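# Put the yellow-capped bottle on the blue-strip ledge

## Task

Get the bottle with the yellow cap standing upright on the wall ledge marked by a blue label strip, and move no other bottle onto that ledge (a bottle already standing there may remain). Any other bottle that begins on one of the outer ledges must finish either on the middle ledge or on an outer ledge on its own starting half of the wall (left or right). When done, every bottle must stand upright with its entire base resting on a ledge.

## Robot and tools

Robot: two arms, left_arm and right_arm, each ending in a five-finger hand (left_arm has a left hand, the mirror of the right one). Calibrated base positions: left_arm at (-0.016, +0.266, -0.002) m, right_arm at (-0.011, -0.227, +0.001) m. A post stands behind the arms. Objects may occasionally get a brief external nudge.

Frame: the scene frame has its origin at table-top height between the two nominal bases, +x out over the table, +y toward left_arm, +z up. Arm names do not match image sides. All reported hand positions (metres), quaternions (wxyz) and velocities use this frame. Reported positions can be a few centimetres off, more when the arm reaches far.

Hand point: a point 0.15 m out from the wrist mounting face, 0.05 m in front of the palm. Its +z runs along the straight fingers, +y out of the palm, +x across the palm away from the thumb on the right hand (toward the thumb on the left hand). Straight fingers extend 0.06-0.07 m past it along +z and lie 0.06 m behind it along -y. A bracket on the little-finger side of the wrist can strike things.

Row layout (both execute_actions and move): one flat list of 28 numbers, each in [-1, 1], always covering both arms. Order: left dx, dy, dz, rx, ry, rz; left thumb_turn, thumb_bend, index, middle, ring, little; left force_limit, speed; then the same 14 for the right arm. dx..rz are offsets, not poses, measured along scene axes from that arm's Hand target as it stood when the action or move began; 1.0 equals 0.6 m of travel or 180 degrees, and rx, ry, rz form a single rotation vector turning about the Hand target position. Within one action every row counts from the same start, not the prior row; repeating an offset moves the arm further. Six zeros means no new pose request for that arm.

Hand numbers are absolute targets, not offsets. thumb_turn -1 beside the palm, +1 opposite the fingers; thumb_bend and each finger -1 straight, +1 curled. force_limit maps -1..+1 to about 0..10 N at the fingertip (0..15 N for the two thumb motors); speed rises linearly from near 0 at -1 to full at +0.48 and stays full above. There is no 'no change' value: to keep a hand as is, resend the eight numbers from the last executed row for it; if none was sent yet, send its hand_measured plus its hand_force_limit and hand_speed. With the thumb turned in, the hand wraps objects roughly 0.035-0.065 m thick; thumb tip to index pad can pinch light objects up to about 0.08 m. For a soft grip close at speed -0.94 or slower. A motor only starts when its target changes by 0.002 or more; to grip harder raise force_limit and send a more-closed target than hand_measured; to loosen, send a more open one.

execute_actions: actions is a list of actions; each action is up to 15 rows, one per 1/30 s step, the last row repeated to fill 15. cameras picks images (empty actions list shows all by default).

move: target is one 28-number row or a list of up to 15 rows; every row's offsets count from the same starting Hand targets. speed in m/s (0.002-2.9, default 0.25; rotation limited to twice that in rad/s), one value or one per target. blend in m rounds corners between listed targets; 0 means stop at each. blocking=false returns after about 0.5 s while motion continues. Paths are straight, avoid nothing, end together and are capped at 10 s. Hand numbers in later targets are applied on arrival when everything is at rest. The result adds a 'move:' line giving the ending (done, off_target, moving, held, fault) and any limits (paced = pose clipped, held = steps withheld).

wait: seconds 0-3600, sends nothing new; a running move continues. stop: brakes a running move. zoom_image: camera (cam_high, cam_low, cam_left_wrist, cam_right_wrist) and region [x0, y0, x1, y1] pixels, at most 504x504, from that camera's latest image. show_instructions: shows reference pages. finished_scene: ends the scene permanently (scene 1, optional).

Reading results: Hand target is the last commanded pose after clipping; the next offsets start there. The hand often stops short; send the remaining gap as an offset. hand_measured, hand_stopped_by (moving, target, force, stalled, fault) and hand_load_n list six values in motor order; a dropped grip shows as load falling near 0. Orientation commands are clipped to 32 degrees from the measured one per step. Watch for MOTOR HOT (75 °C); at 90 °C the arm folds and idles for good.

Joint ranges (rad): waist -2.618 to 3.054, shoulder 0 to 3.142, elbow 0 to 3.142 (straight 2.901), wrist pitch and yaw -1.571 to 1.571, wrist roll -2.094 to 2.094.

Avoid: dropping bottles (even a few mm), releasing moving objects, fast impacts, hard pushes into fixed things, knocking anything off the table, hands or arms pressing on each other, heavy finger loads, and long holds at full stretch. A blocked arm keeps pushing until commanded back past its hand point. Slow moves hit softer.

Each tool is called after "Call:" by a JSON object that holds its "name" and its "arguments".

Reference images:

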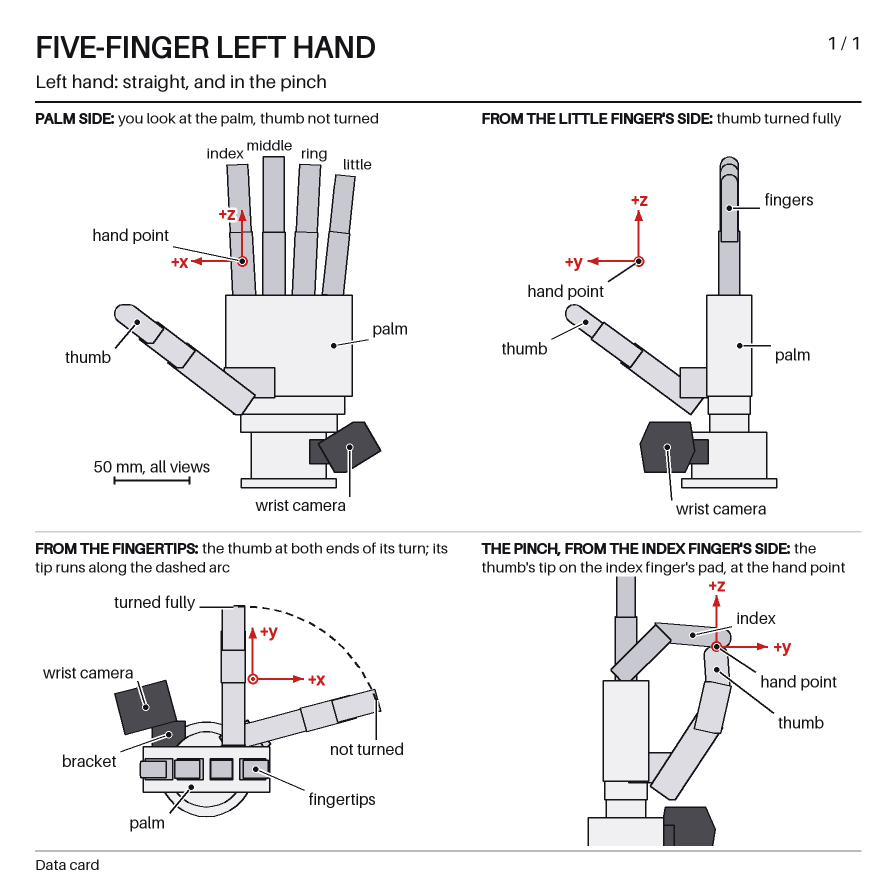

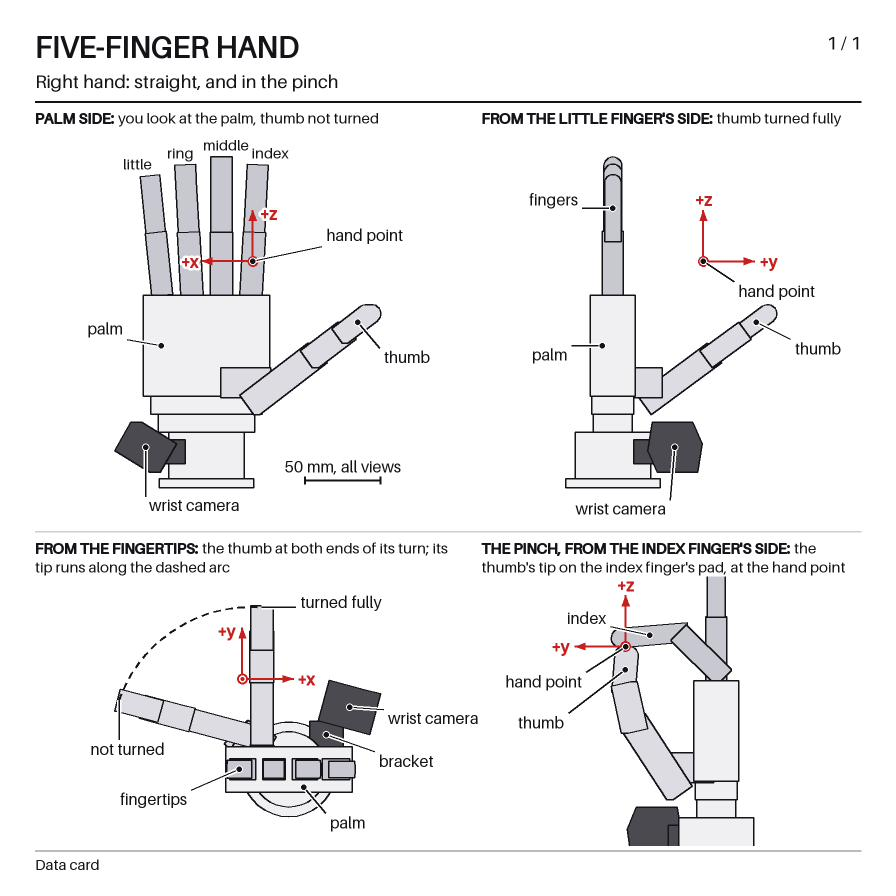

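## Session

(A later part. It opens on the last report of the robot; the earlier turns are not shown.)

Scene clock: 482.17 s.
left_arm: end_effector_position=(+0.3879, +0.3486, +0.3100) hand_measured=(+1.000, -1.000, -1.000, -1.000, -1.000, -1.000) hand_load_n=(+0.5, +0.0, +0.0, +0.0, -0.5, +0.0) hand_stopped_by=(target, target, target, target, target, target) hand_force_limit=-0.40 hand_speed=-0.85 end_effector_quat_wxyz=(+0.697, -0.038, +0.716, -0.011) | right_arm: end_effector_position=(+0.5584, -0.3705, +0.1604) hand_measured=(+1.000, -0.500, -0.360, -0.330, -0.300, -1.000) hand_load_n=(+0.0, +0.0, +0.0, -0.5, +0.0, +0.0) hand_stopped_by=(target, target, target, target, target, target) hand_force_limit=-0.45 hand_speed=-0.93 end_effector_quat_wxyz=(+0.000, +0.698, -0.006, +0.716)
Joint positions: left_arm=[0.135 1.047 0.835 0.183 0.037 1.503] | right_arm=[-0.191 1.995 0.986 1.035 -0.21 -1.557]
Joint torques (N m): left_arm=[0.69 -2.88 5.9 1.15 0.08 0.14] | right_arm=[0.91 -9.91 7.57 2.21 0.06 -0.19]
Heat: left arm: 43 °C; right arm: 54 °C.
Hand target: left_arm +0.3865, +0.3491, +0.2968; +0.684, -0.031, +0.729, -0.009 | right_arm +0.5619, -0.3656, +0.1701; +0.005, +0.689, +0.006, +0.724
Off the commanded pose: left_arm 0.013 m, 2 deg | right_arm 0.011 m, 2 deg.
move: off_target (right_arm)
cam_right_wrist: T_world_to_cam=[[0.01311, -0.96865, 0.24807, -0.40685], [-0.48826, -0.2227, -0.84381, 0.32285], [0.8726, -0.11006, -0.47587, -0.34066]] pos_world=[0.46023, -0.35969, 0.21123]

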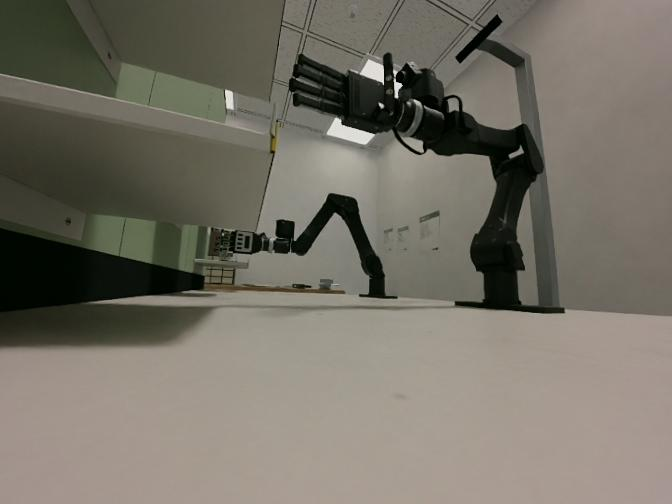

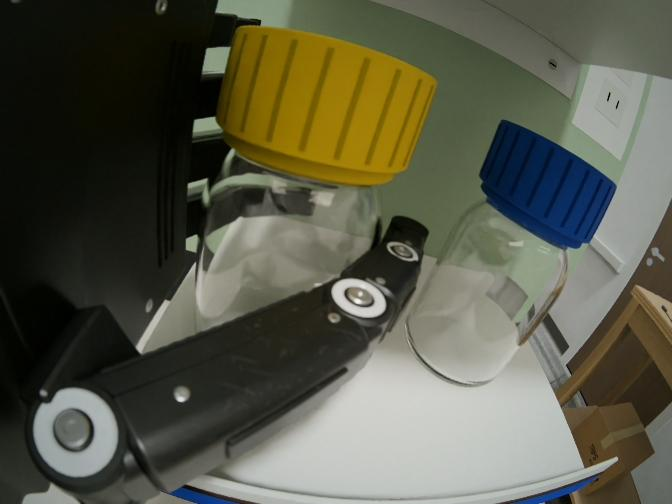

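Call:
{"name": "move", "arguments": {"target": [[0,0,0,0,0,0, 1,-1,-1,-1,-1,-1,-0.4,-0.85,0.0,0.0,0.005,0.0,0.0,0,1,-0.9,-1,-1,-1,-1,-0.45,-0.88]], "speed": 0.03, "cameras": ["cam_high","cam_low","cam_right_wrist"]}}

Call:
{"name": "zoom_image", "arguments": {"camera": "cam_right_wrist", "region": [180, 0, 500, 400]}}

Scene clock: 486.60 s.
left_arm: end_effector_position=(+0.3879, +0.3486, +0.3100) hand_measured=(+1.000, -1.000, -1.000, -1.000, -1.000, -1.000) hand_load_n=(+0.0, +0.0, +0.0, +0.0, +0.0, +0.0) hand_stopped_by=(target, target, target, target, target, target) hand_force_limit=-0.40 hand_speed=-0.85 end_effector_quat_wxyz=(+0.697, -0.038, +0.716, -0.011) | right_arm: end_effector_position=(+0.5587, -0.3697, +0.1605) hand_measured=(+1.000, -0.900, -1.000, -1.000, -1.000, -1.000) hand_load_n=(+0.0, +0.0, +0.0, +0.0, +0.0, +0.0) hand_stopped_by=(target, target, target, target, target, target) hand_force_limit=-0.45 hand_speed=-0.88 end_effector_quat_wxyz=(-0.001, +0.698, -0.004, +0.716)
Joint positions: left_arm=[0.135 1.047 0.835 0.183 0.037 1.503] | right_arm=[-0.191 1.995 0.986 1.035 -0.214 -1.559]
Joint torques (N m): left_arm=[0.75 -2.88 5.9 1.15 0.08 0.15] | right_arm=[0.91 -10.58 7.87 2.11 0.05 -0.17]
Heat: left arm: 43 °C; right arm: 53 °C.
Hand target: left_arm +0.3865, +0.3491, +0.2968; +0.684, -0.031, +0.729, -0.009 | right_arm +0.5619, -0.3656, +0.1731; +0.005, +0.689, +0.006, +0.724
Off the commanded pose: left_arm 0.013 m, 2 deg | right_arm 0.014 m, 2 deg.
move: off_target (right_arm)
cam_right_wrist: T_world_to_cam=[[0.01754, -0.96817, 0.24966, -0.40858], [-0.48728, -0.22632, -0.84341, 0.32131], [0.87307, -0.10687, -0.47574, -0.33984]] pos_world=[0.46044, -0.35918, 0.21133]

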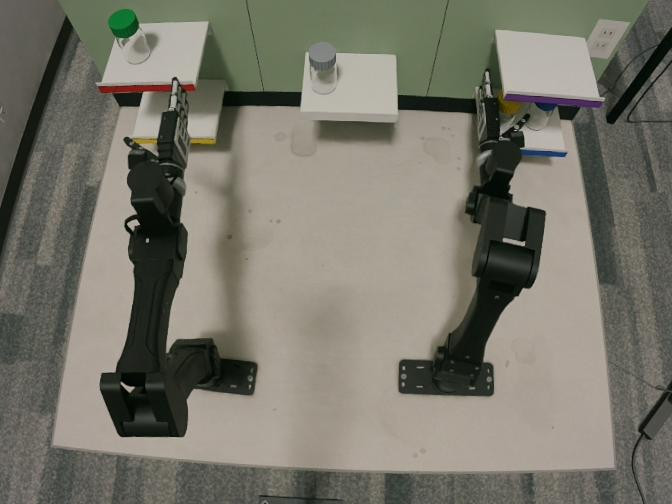

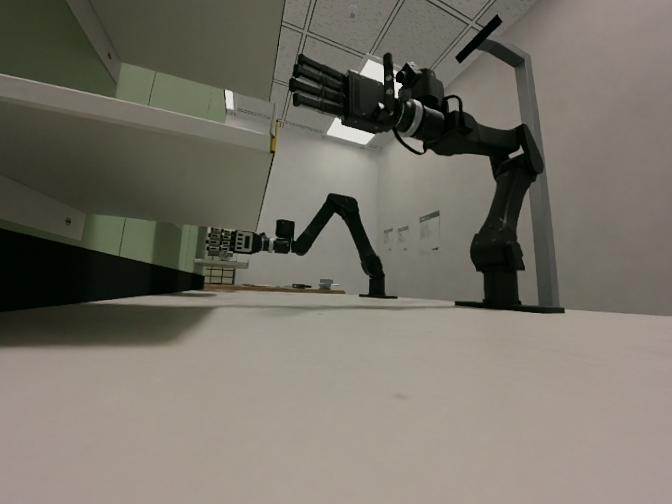

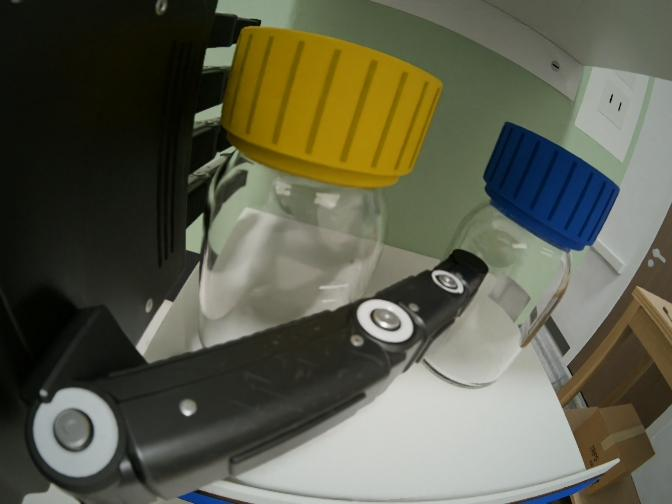

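Scaled by 1.260 from the camera's image (finer frame: 960x720).

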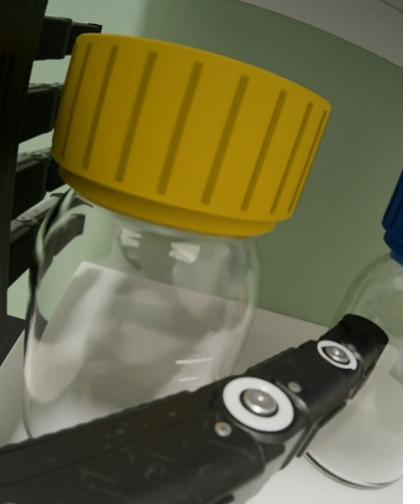

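Call:
{"name": "move", "arguments": {"target": [[0,0,0,0,0,0, 1,-1,-1,-1,-1,-1,-0.4,-0.85,0.0,0.01,0.015,0.0,0.008,0,1,-0.9,-1,-1,-1,-1,-0.45,-0.88]], "speed": 0.04}}

Scene clock: 489.90 s.
left_arm: end_effector_position=(+0.3879, +0.3486, +0.3100) hand_measured=(+1.000, -1.000, -1.000, -1.000, -1.000, -1.000) hand_load_n=(+0.0, +0.0, +0.0, +0.0, +0.0, +0.0) hand_stopped_by=(target, target, target, target, target, target) hand_force_limit=-0.40 hand_speed=-0.85 end_effector_quat_wxyz=(+0.697, -0.038, +0.716, -0.011) | right_arm: end_effector_position=(+0.5582, -0.3613, +0.1845) hand_measured=(+1.000, -0.900, -1.000, -1.000, -1.000, -1.000) hand_load_n=(+0.5, +0.0, +0.0, +0.0, +0.0, +0.0) hand_stopped_by=(target, target, target, target, target, target) hand_force_limit=-0.45 hand_speed=-0.88 end_effector_quat_wxyz=(+0.000, +0.684, +0.004, +0.730)
Joint positions: left_arm=[0.135 1.047 0.835 0.183 0.037 1.503] | right_arm=[-0.174 1.951 0.986 1.032 -0.207 -1.563]
Joint torques (N m): left_arm=[0.7 -2.91 5.86 1.17 0.07 0.13] | right_arm=[0.65 -10.29 9.26 1.35 0.09 -0.18]
Heat: left arm: 43 °C; right arm: 52 °C.
Hand target: left_arm +0.3865, +0.3491, +0.2968; +0.684, -0.031, +0.729, -0.009 | right_arm +0.5619, -0.3596, +0.1821; +0.005, +0.698, +0.006, +0.716
Off the commanded pose: left_arm 0.013 m, 2 deg | right_arm 0.005 m, 2 deg.
move: done

Call:
{"name": "execute_actions", "arguments": {"actions": []}}

Scene clock: 490.37 s.
left_arm: end_effector_position=(+0.3879, +0.3486, +0.3100) hand_measured=(+1.000, -1.000, -1.000, -1.000, -1.000, -1.000) hand_load_n=(+0.0, +0.0, +0.0, +0.0, +0.0, +0.0) hand_stopped_by=(target, target, target, target, target, target) hand_force_limit=-0.40 hand_speed=-0.85 end_effector_quat_wxyz=(+0.697, -0.038, +0.716, -0.011) | right_arm: end_effector_position=(+0.5583, -0.3608, +0.1845) hand_measured=(+1.000, -0.900, -1.000, -1.000, -1.000, -1.000) hand_load_n=(+0.5, +0.0, +0.0, +0.0, +0.0, +0.0) hand_stopped_by=(target, target, target, target, target, target) hand_force_limit=-0.45 hand_speed=-0.88 end_effector_quat_wxyz=(+0.000, +0.684, +0.004, +0.730)
Joint positions: left_arm=[0.135 1.047 0.835 0.183 0.037 1.503] | right_arm=[-0.173 1.951 0.986 1.032 -0.207 -1.563]
Joint velocities: within noise
Joint torques (N m): left_arm=[0.72 -2.85 5.9 1.16 0.09 0.13] | right_arm=[0.7 -10.3 9.28 1.35 0.08 -0.18]
Motor temperatures (°C): left_arm=[23 26 35 43 24 24] | right_arm=[23 28 33 52 22 26]
Heat: left arm: 43 °C; right arm: 52 °C.
Hand target: left_arm +0.3865, +0.3491, +0.2968; +0.684, -0.031, +0.729, -0.009 | right_arm +0.5619, -0.3597, +0.1821; +0.005, +0.698, +0.006, +0.716
Off the commanded pose: left_arm 0.013 m, 2 deg | right_arm 0.004 m, 2 deg.
camera_calibration:
cam_left_wrist: T_world_to_cam=[[0.05007, -0.97876, -0.1988, 0.3868], [-0.57643, 0.13423, -0.80605, 0.42479], [0.81561, 0.15496, -0.55746, -0.08446]] pos_world=[0.29438, 0.33465, 0.37222]
cam_right_wrist: T_world_to_cam=[[0.01678, -0.96475, 0.26263, -0.40675], [-0.45131, -0.24169, -0.85901, 0.32071], [0.89221, -0.10412, -0.43946, -0.34356]] pos_world=[0.45809, -0.35067, 0.23134]

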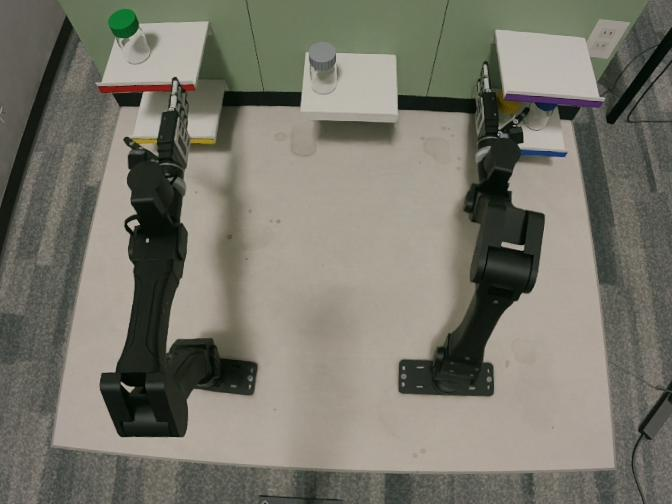

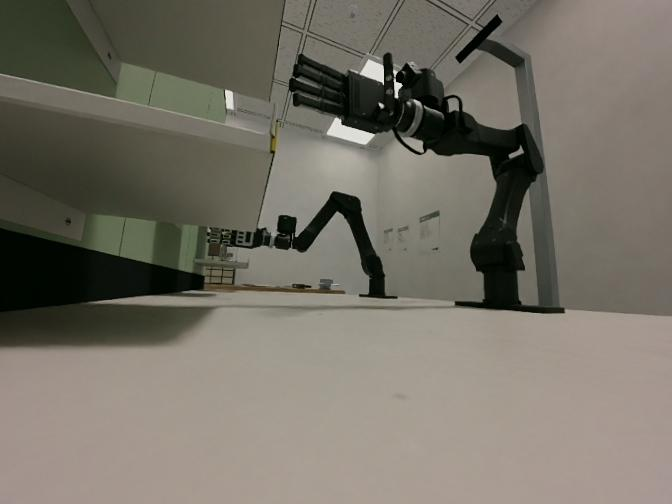

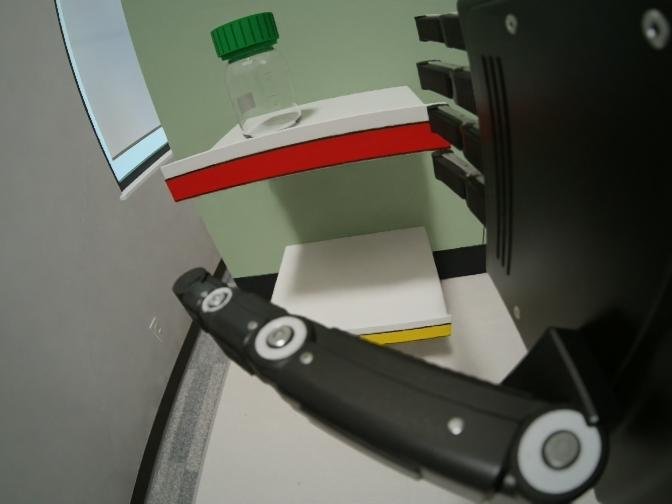

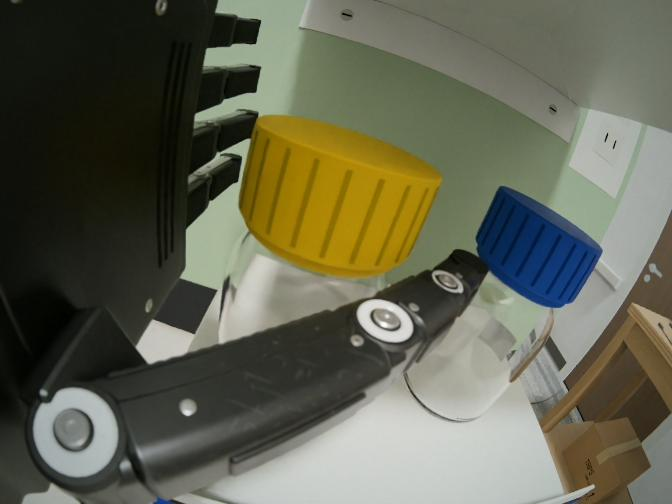

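Call:
{"name": "move", "arguments": {"target": [[0,0,0,0,0,0, 1,-1,-1,-1,-1,-1,-0.4,-0.85,-0.09,0.004,0.0,0.0,0.004,0,1,-0.9,-1,-1,-1,-1,-0.45,-0.88]], "speed": 0.06, "cameras": ["cam_high","cam_right_wrist"]}}

Scene clock: 493.27 s.
left_arm: end_effector_position=(+0.3879, +0.3486, +0.3100) hand_measured=(+1.000, -1.000, -1.000, -1.000, -1.000, -1.000) hand_load_n=(+0.0, +0.0, +0.0, +0.0, +0.0, +0.0) hand_stopped_by=(target, target, target, target, target, target) hand_force_limit=-0.40 hand_speed=-0.85 end_effector_quat_wxyz=(+0.697, -0.038, +0.716, -0.011) | right_arm: end_effector_position=(+0.5177, -0.3541, +0.2046) hand_measured=(+1.000, -0.900, -1.000, -1.000, -1.000, -1.000) hand_load_n=(+0.5, +0.0, +0.0, +0.0, +0.0, +0.0) hand_stopped_by=(target, target, target, target, target, target) hand_force_limit=-0.45 hand_speed=-0.88 end_effector_quat_wxyz=(+0.001, +0.679, +0.007, +0.734)
Joint positions: left_arm=[0.135 1.047 0.835 0.183 0.037 1.503] | right_arm=[-0.18 1.777 0.828 1.03 -0.216 -1.565]
Joint torques (N m): left_arm=[0.72 -2.95 5.91 1.16 0.06 0.13] | right_arm=[-0.96 -8.92 3.51 1.66 -0.02 -0.18]
Heat: left arm: 43 °C; right arm: 51 °C.
Hand target: left_arm +0.3865, +0.3491, +0.2968; +0.684, -0.031, +0.729, -0.009 | right_arm +0.5079, -0.3573, +0.1822; +0.005, +0.703, +0.006, +0.711
Off the commanded pose: left_arm 0.013 m, 2 deg | right_arm 0.025 m, 4 deg.
move: off_target (right_arm)
cam_right_wrist: T_world_to_cam=[[0.01607, -0.96338, 0.26765, -0.40508], [-0.43909, -0.24729, -0.86374, 0.31385], [0.8983, -0.10364, -0.42698, -0.30335]] pos_world=[0.41681, -0.34407, 0.24998]

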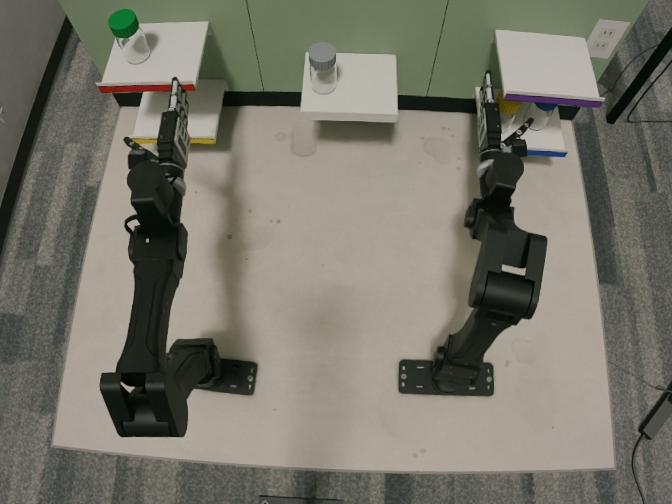

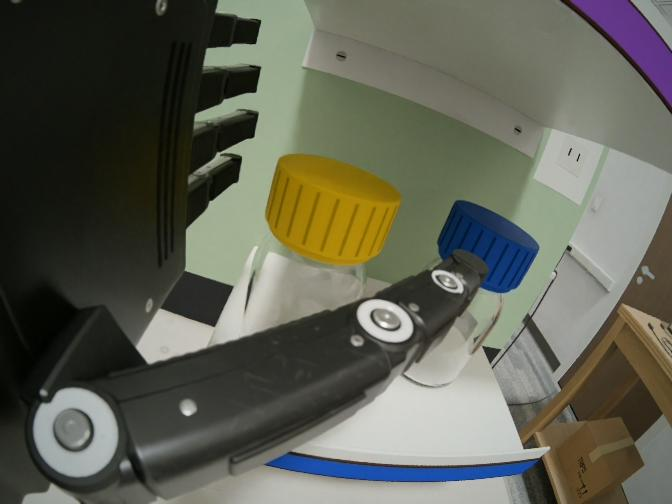

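Call:
{"name": "move", "arguments": {"target": [[0,0,0,0,0,0, 1,-1,-1,-1,-1,-1,-0.4,-0.85,-0.12,0.004,-0.025,0.0,0.0,0,1,-0.9,-1,-1,-1,-1,-0.45,-0.88],[0,0,0,0,0,0, 1,-1,-1,-1,-1,-1,-0.4,-0.85,-0.2,0.004,0.0,0.0,0.0,0,1,-0.9,-1,-1,-1,-1,-0.45,-0.88]], "speed": 0.1, "blend": 0.02, "cameras": ["all"]}}

Call:
{"name": "zoom_image", "arguments": {"camera": "cam_high", "region": [460, 60, 580, 180]}}

Call:
{"name": "zoom_image", "arguments": {"camera": "cam_right_wrist", "region": [200, 0, 600, 400]}}

Call:
{"name": "zoom_image", "arguments": {"camera": "cam_low", "region": [180, 200, 300, 300]}}

Scene clock: 497.37 s.
left_arm: end_effector_position=(+0.3879, +0.3486, +0.3100) hand_measured=(+1.000, -1.000, -1.000, -1.000, -1.000, -1.000) hand_load_n=(+0.0, +0.0, +0.0, +0.0, +0.0, +0.0) hand_stopped_by=(target, target, target, target, target, target) hand_force_limit=-0.40 hand_speed=-0.85 end_effector_quat_wxyz=(+0.697, -0.038, +0.716, -0.011) | right_arm: end_effector_position=(+0.3967, -0.3535, +0.2132) hand_measured=(+1.000, -0.900, -1.000, -1.000, -1.000, -1.000) hand_load_n=(+0.0, -0.5, +0.0, +0.0, +0.0, +0.0) hand_stopped_by=(target, target, target, target, target, target) hand_force_limit=-0.45 hand_speed=-0.88 end_effector_quat_wxyz=(+0.006, +0.671, +0.013, +0.742)
Joint positions: left_arm=[0.135 1.047 0.835 0.183 0.037 1.503] | right_arm=[-0.288 1.313 0.388 1.03 -0.323 -1.565]
Joint torques (N m): left_arm=[0.79 -2.91 5.89 1.15 0.08 0.15] | right_arm=[-0.88 -4.66 3.59 1.43 -0.04 -0.15]
Heat: left arm: 43 °C; right arm: 50 °C.
Hand target: left_arm +0.3865, +0.3491, +0.2968; +0.684, -0.031, +0.729, -0.009 | right_arm +0.3879, -0.3548, +0.1820; +0.005, +0.703, +0.006, +0.711
Off the commanded pose: left_arm 0.013 m, 2 deg | right_arm 0.032 m, 5 deg.
move: off_target (right_arm)
cam_left_wrist: T_world_to_cam=[[0.05007, -0.97876, -0.1988, 0.3868], [-0.57643, 0.13423, -0.80605, 0.42479], [0.81561, 0.15496, -0.55746, -0.08446]] pos_world=[0.29438, 0.33465, 0.37222]
cam_right_wrist: T_world_to_cam=[[0.00927, -0.95899, 0.28329, -0.40389], [-0.42086, -0.26073, -0.86885, 0.25748], [0.90708, -0.11117, -0.40602, -0.20145]] pos_world=[0.29484, -0.34259, 0.25634]

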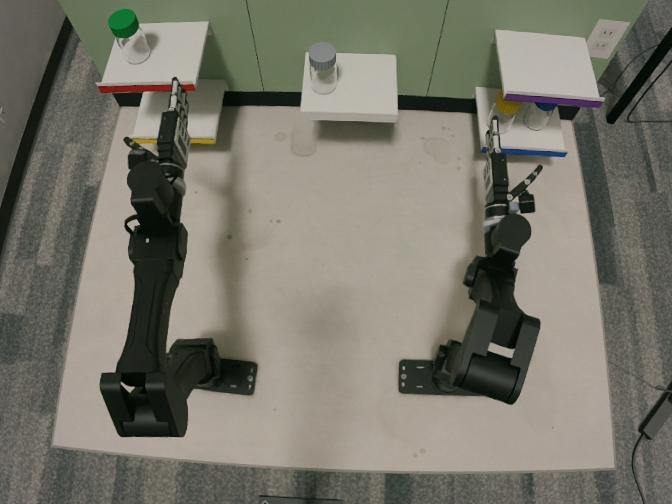

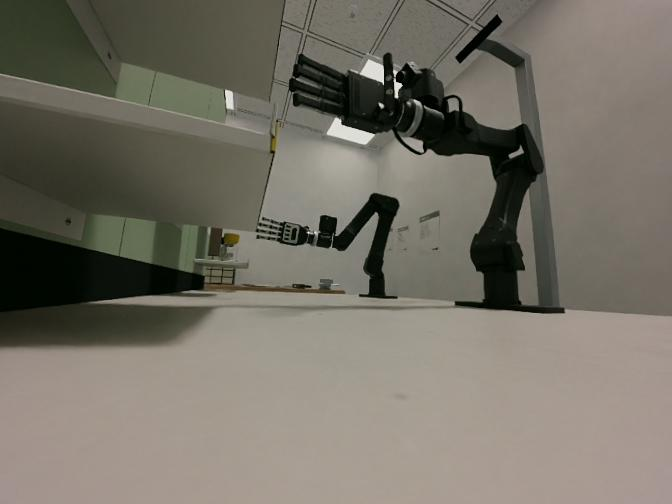

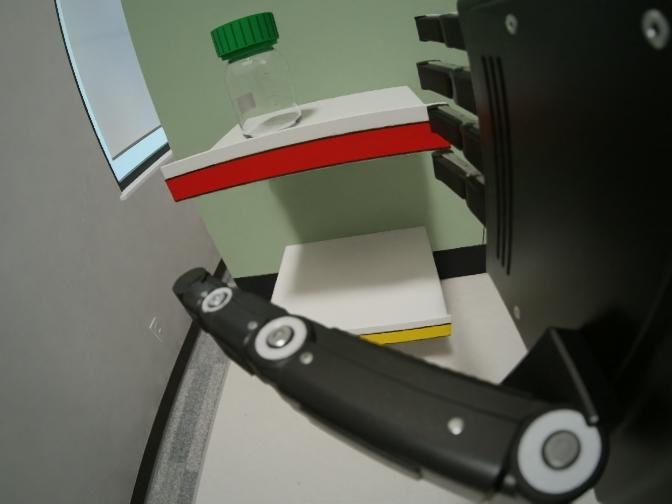

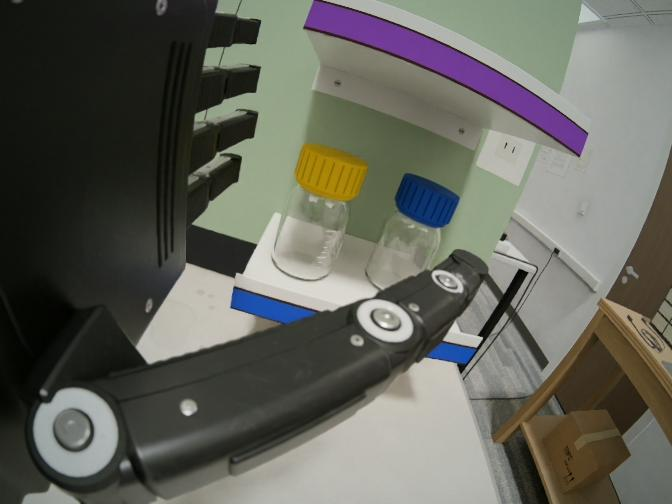

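Scaled by 4.200 from the camera's image (finer frame: 960x720).

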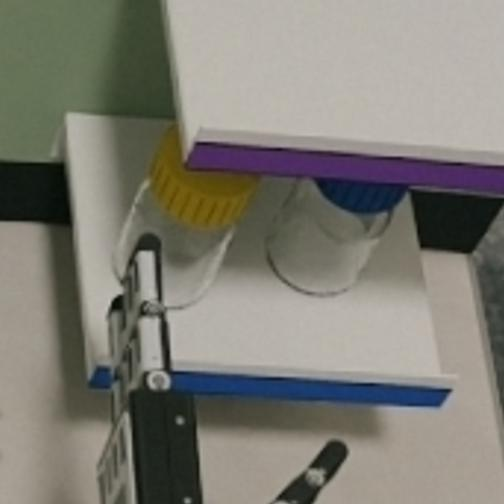

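Scaled by 1.260 from the camera's image (finer frame: 960x720).

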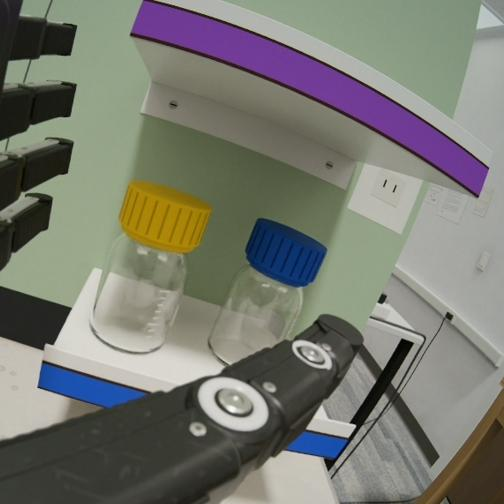

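Scaled by 4.200 from the camera's image (finer frame: 960x720).

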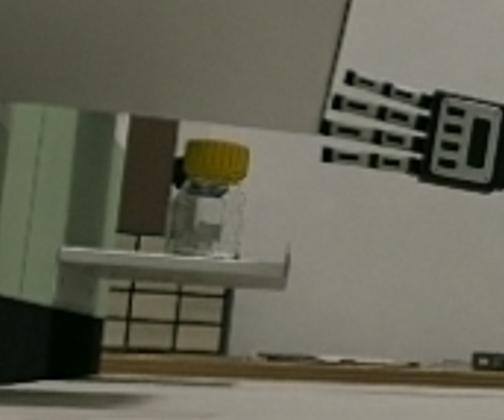

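Call:
{"name": "finished_scene", "arguments": {}}

The scene is finished: the task was done.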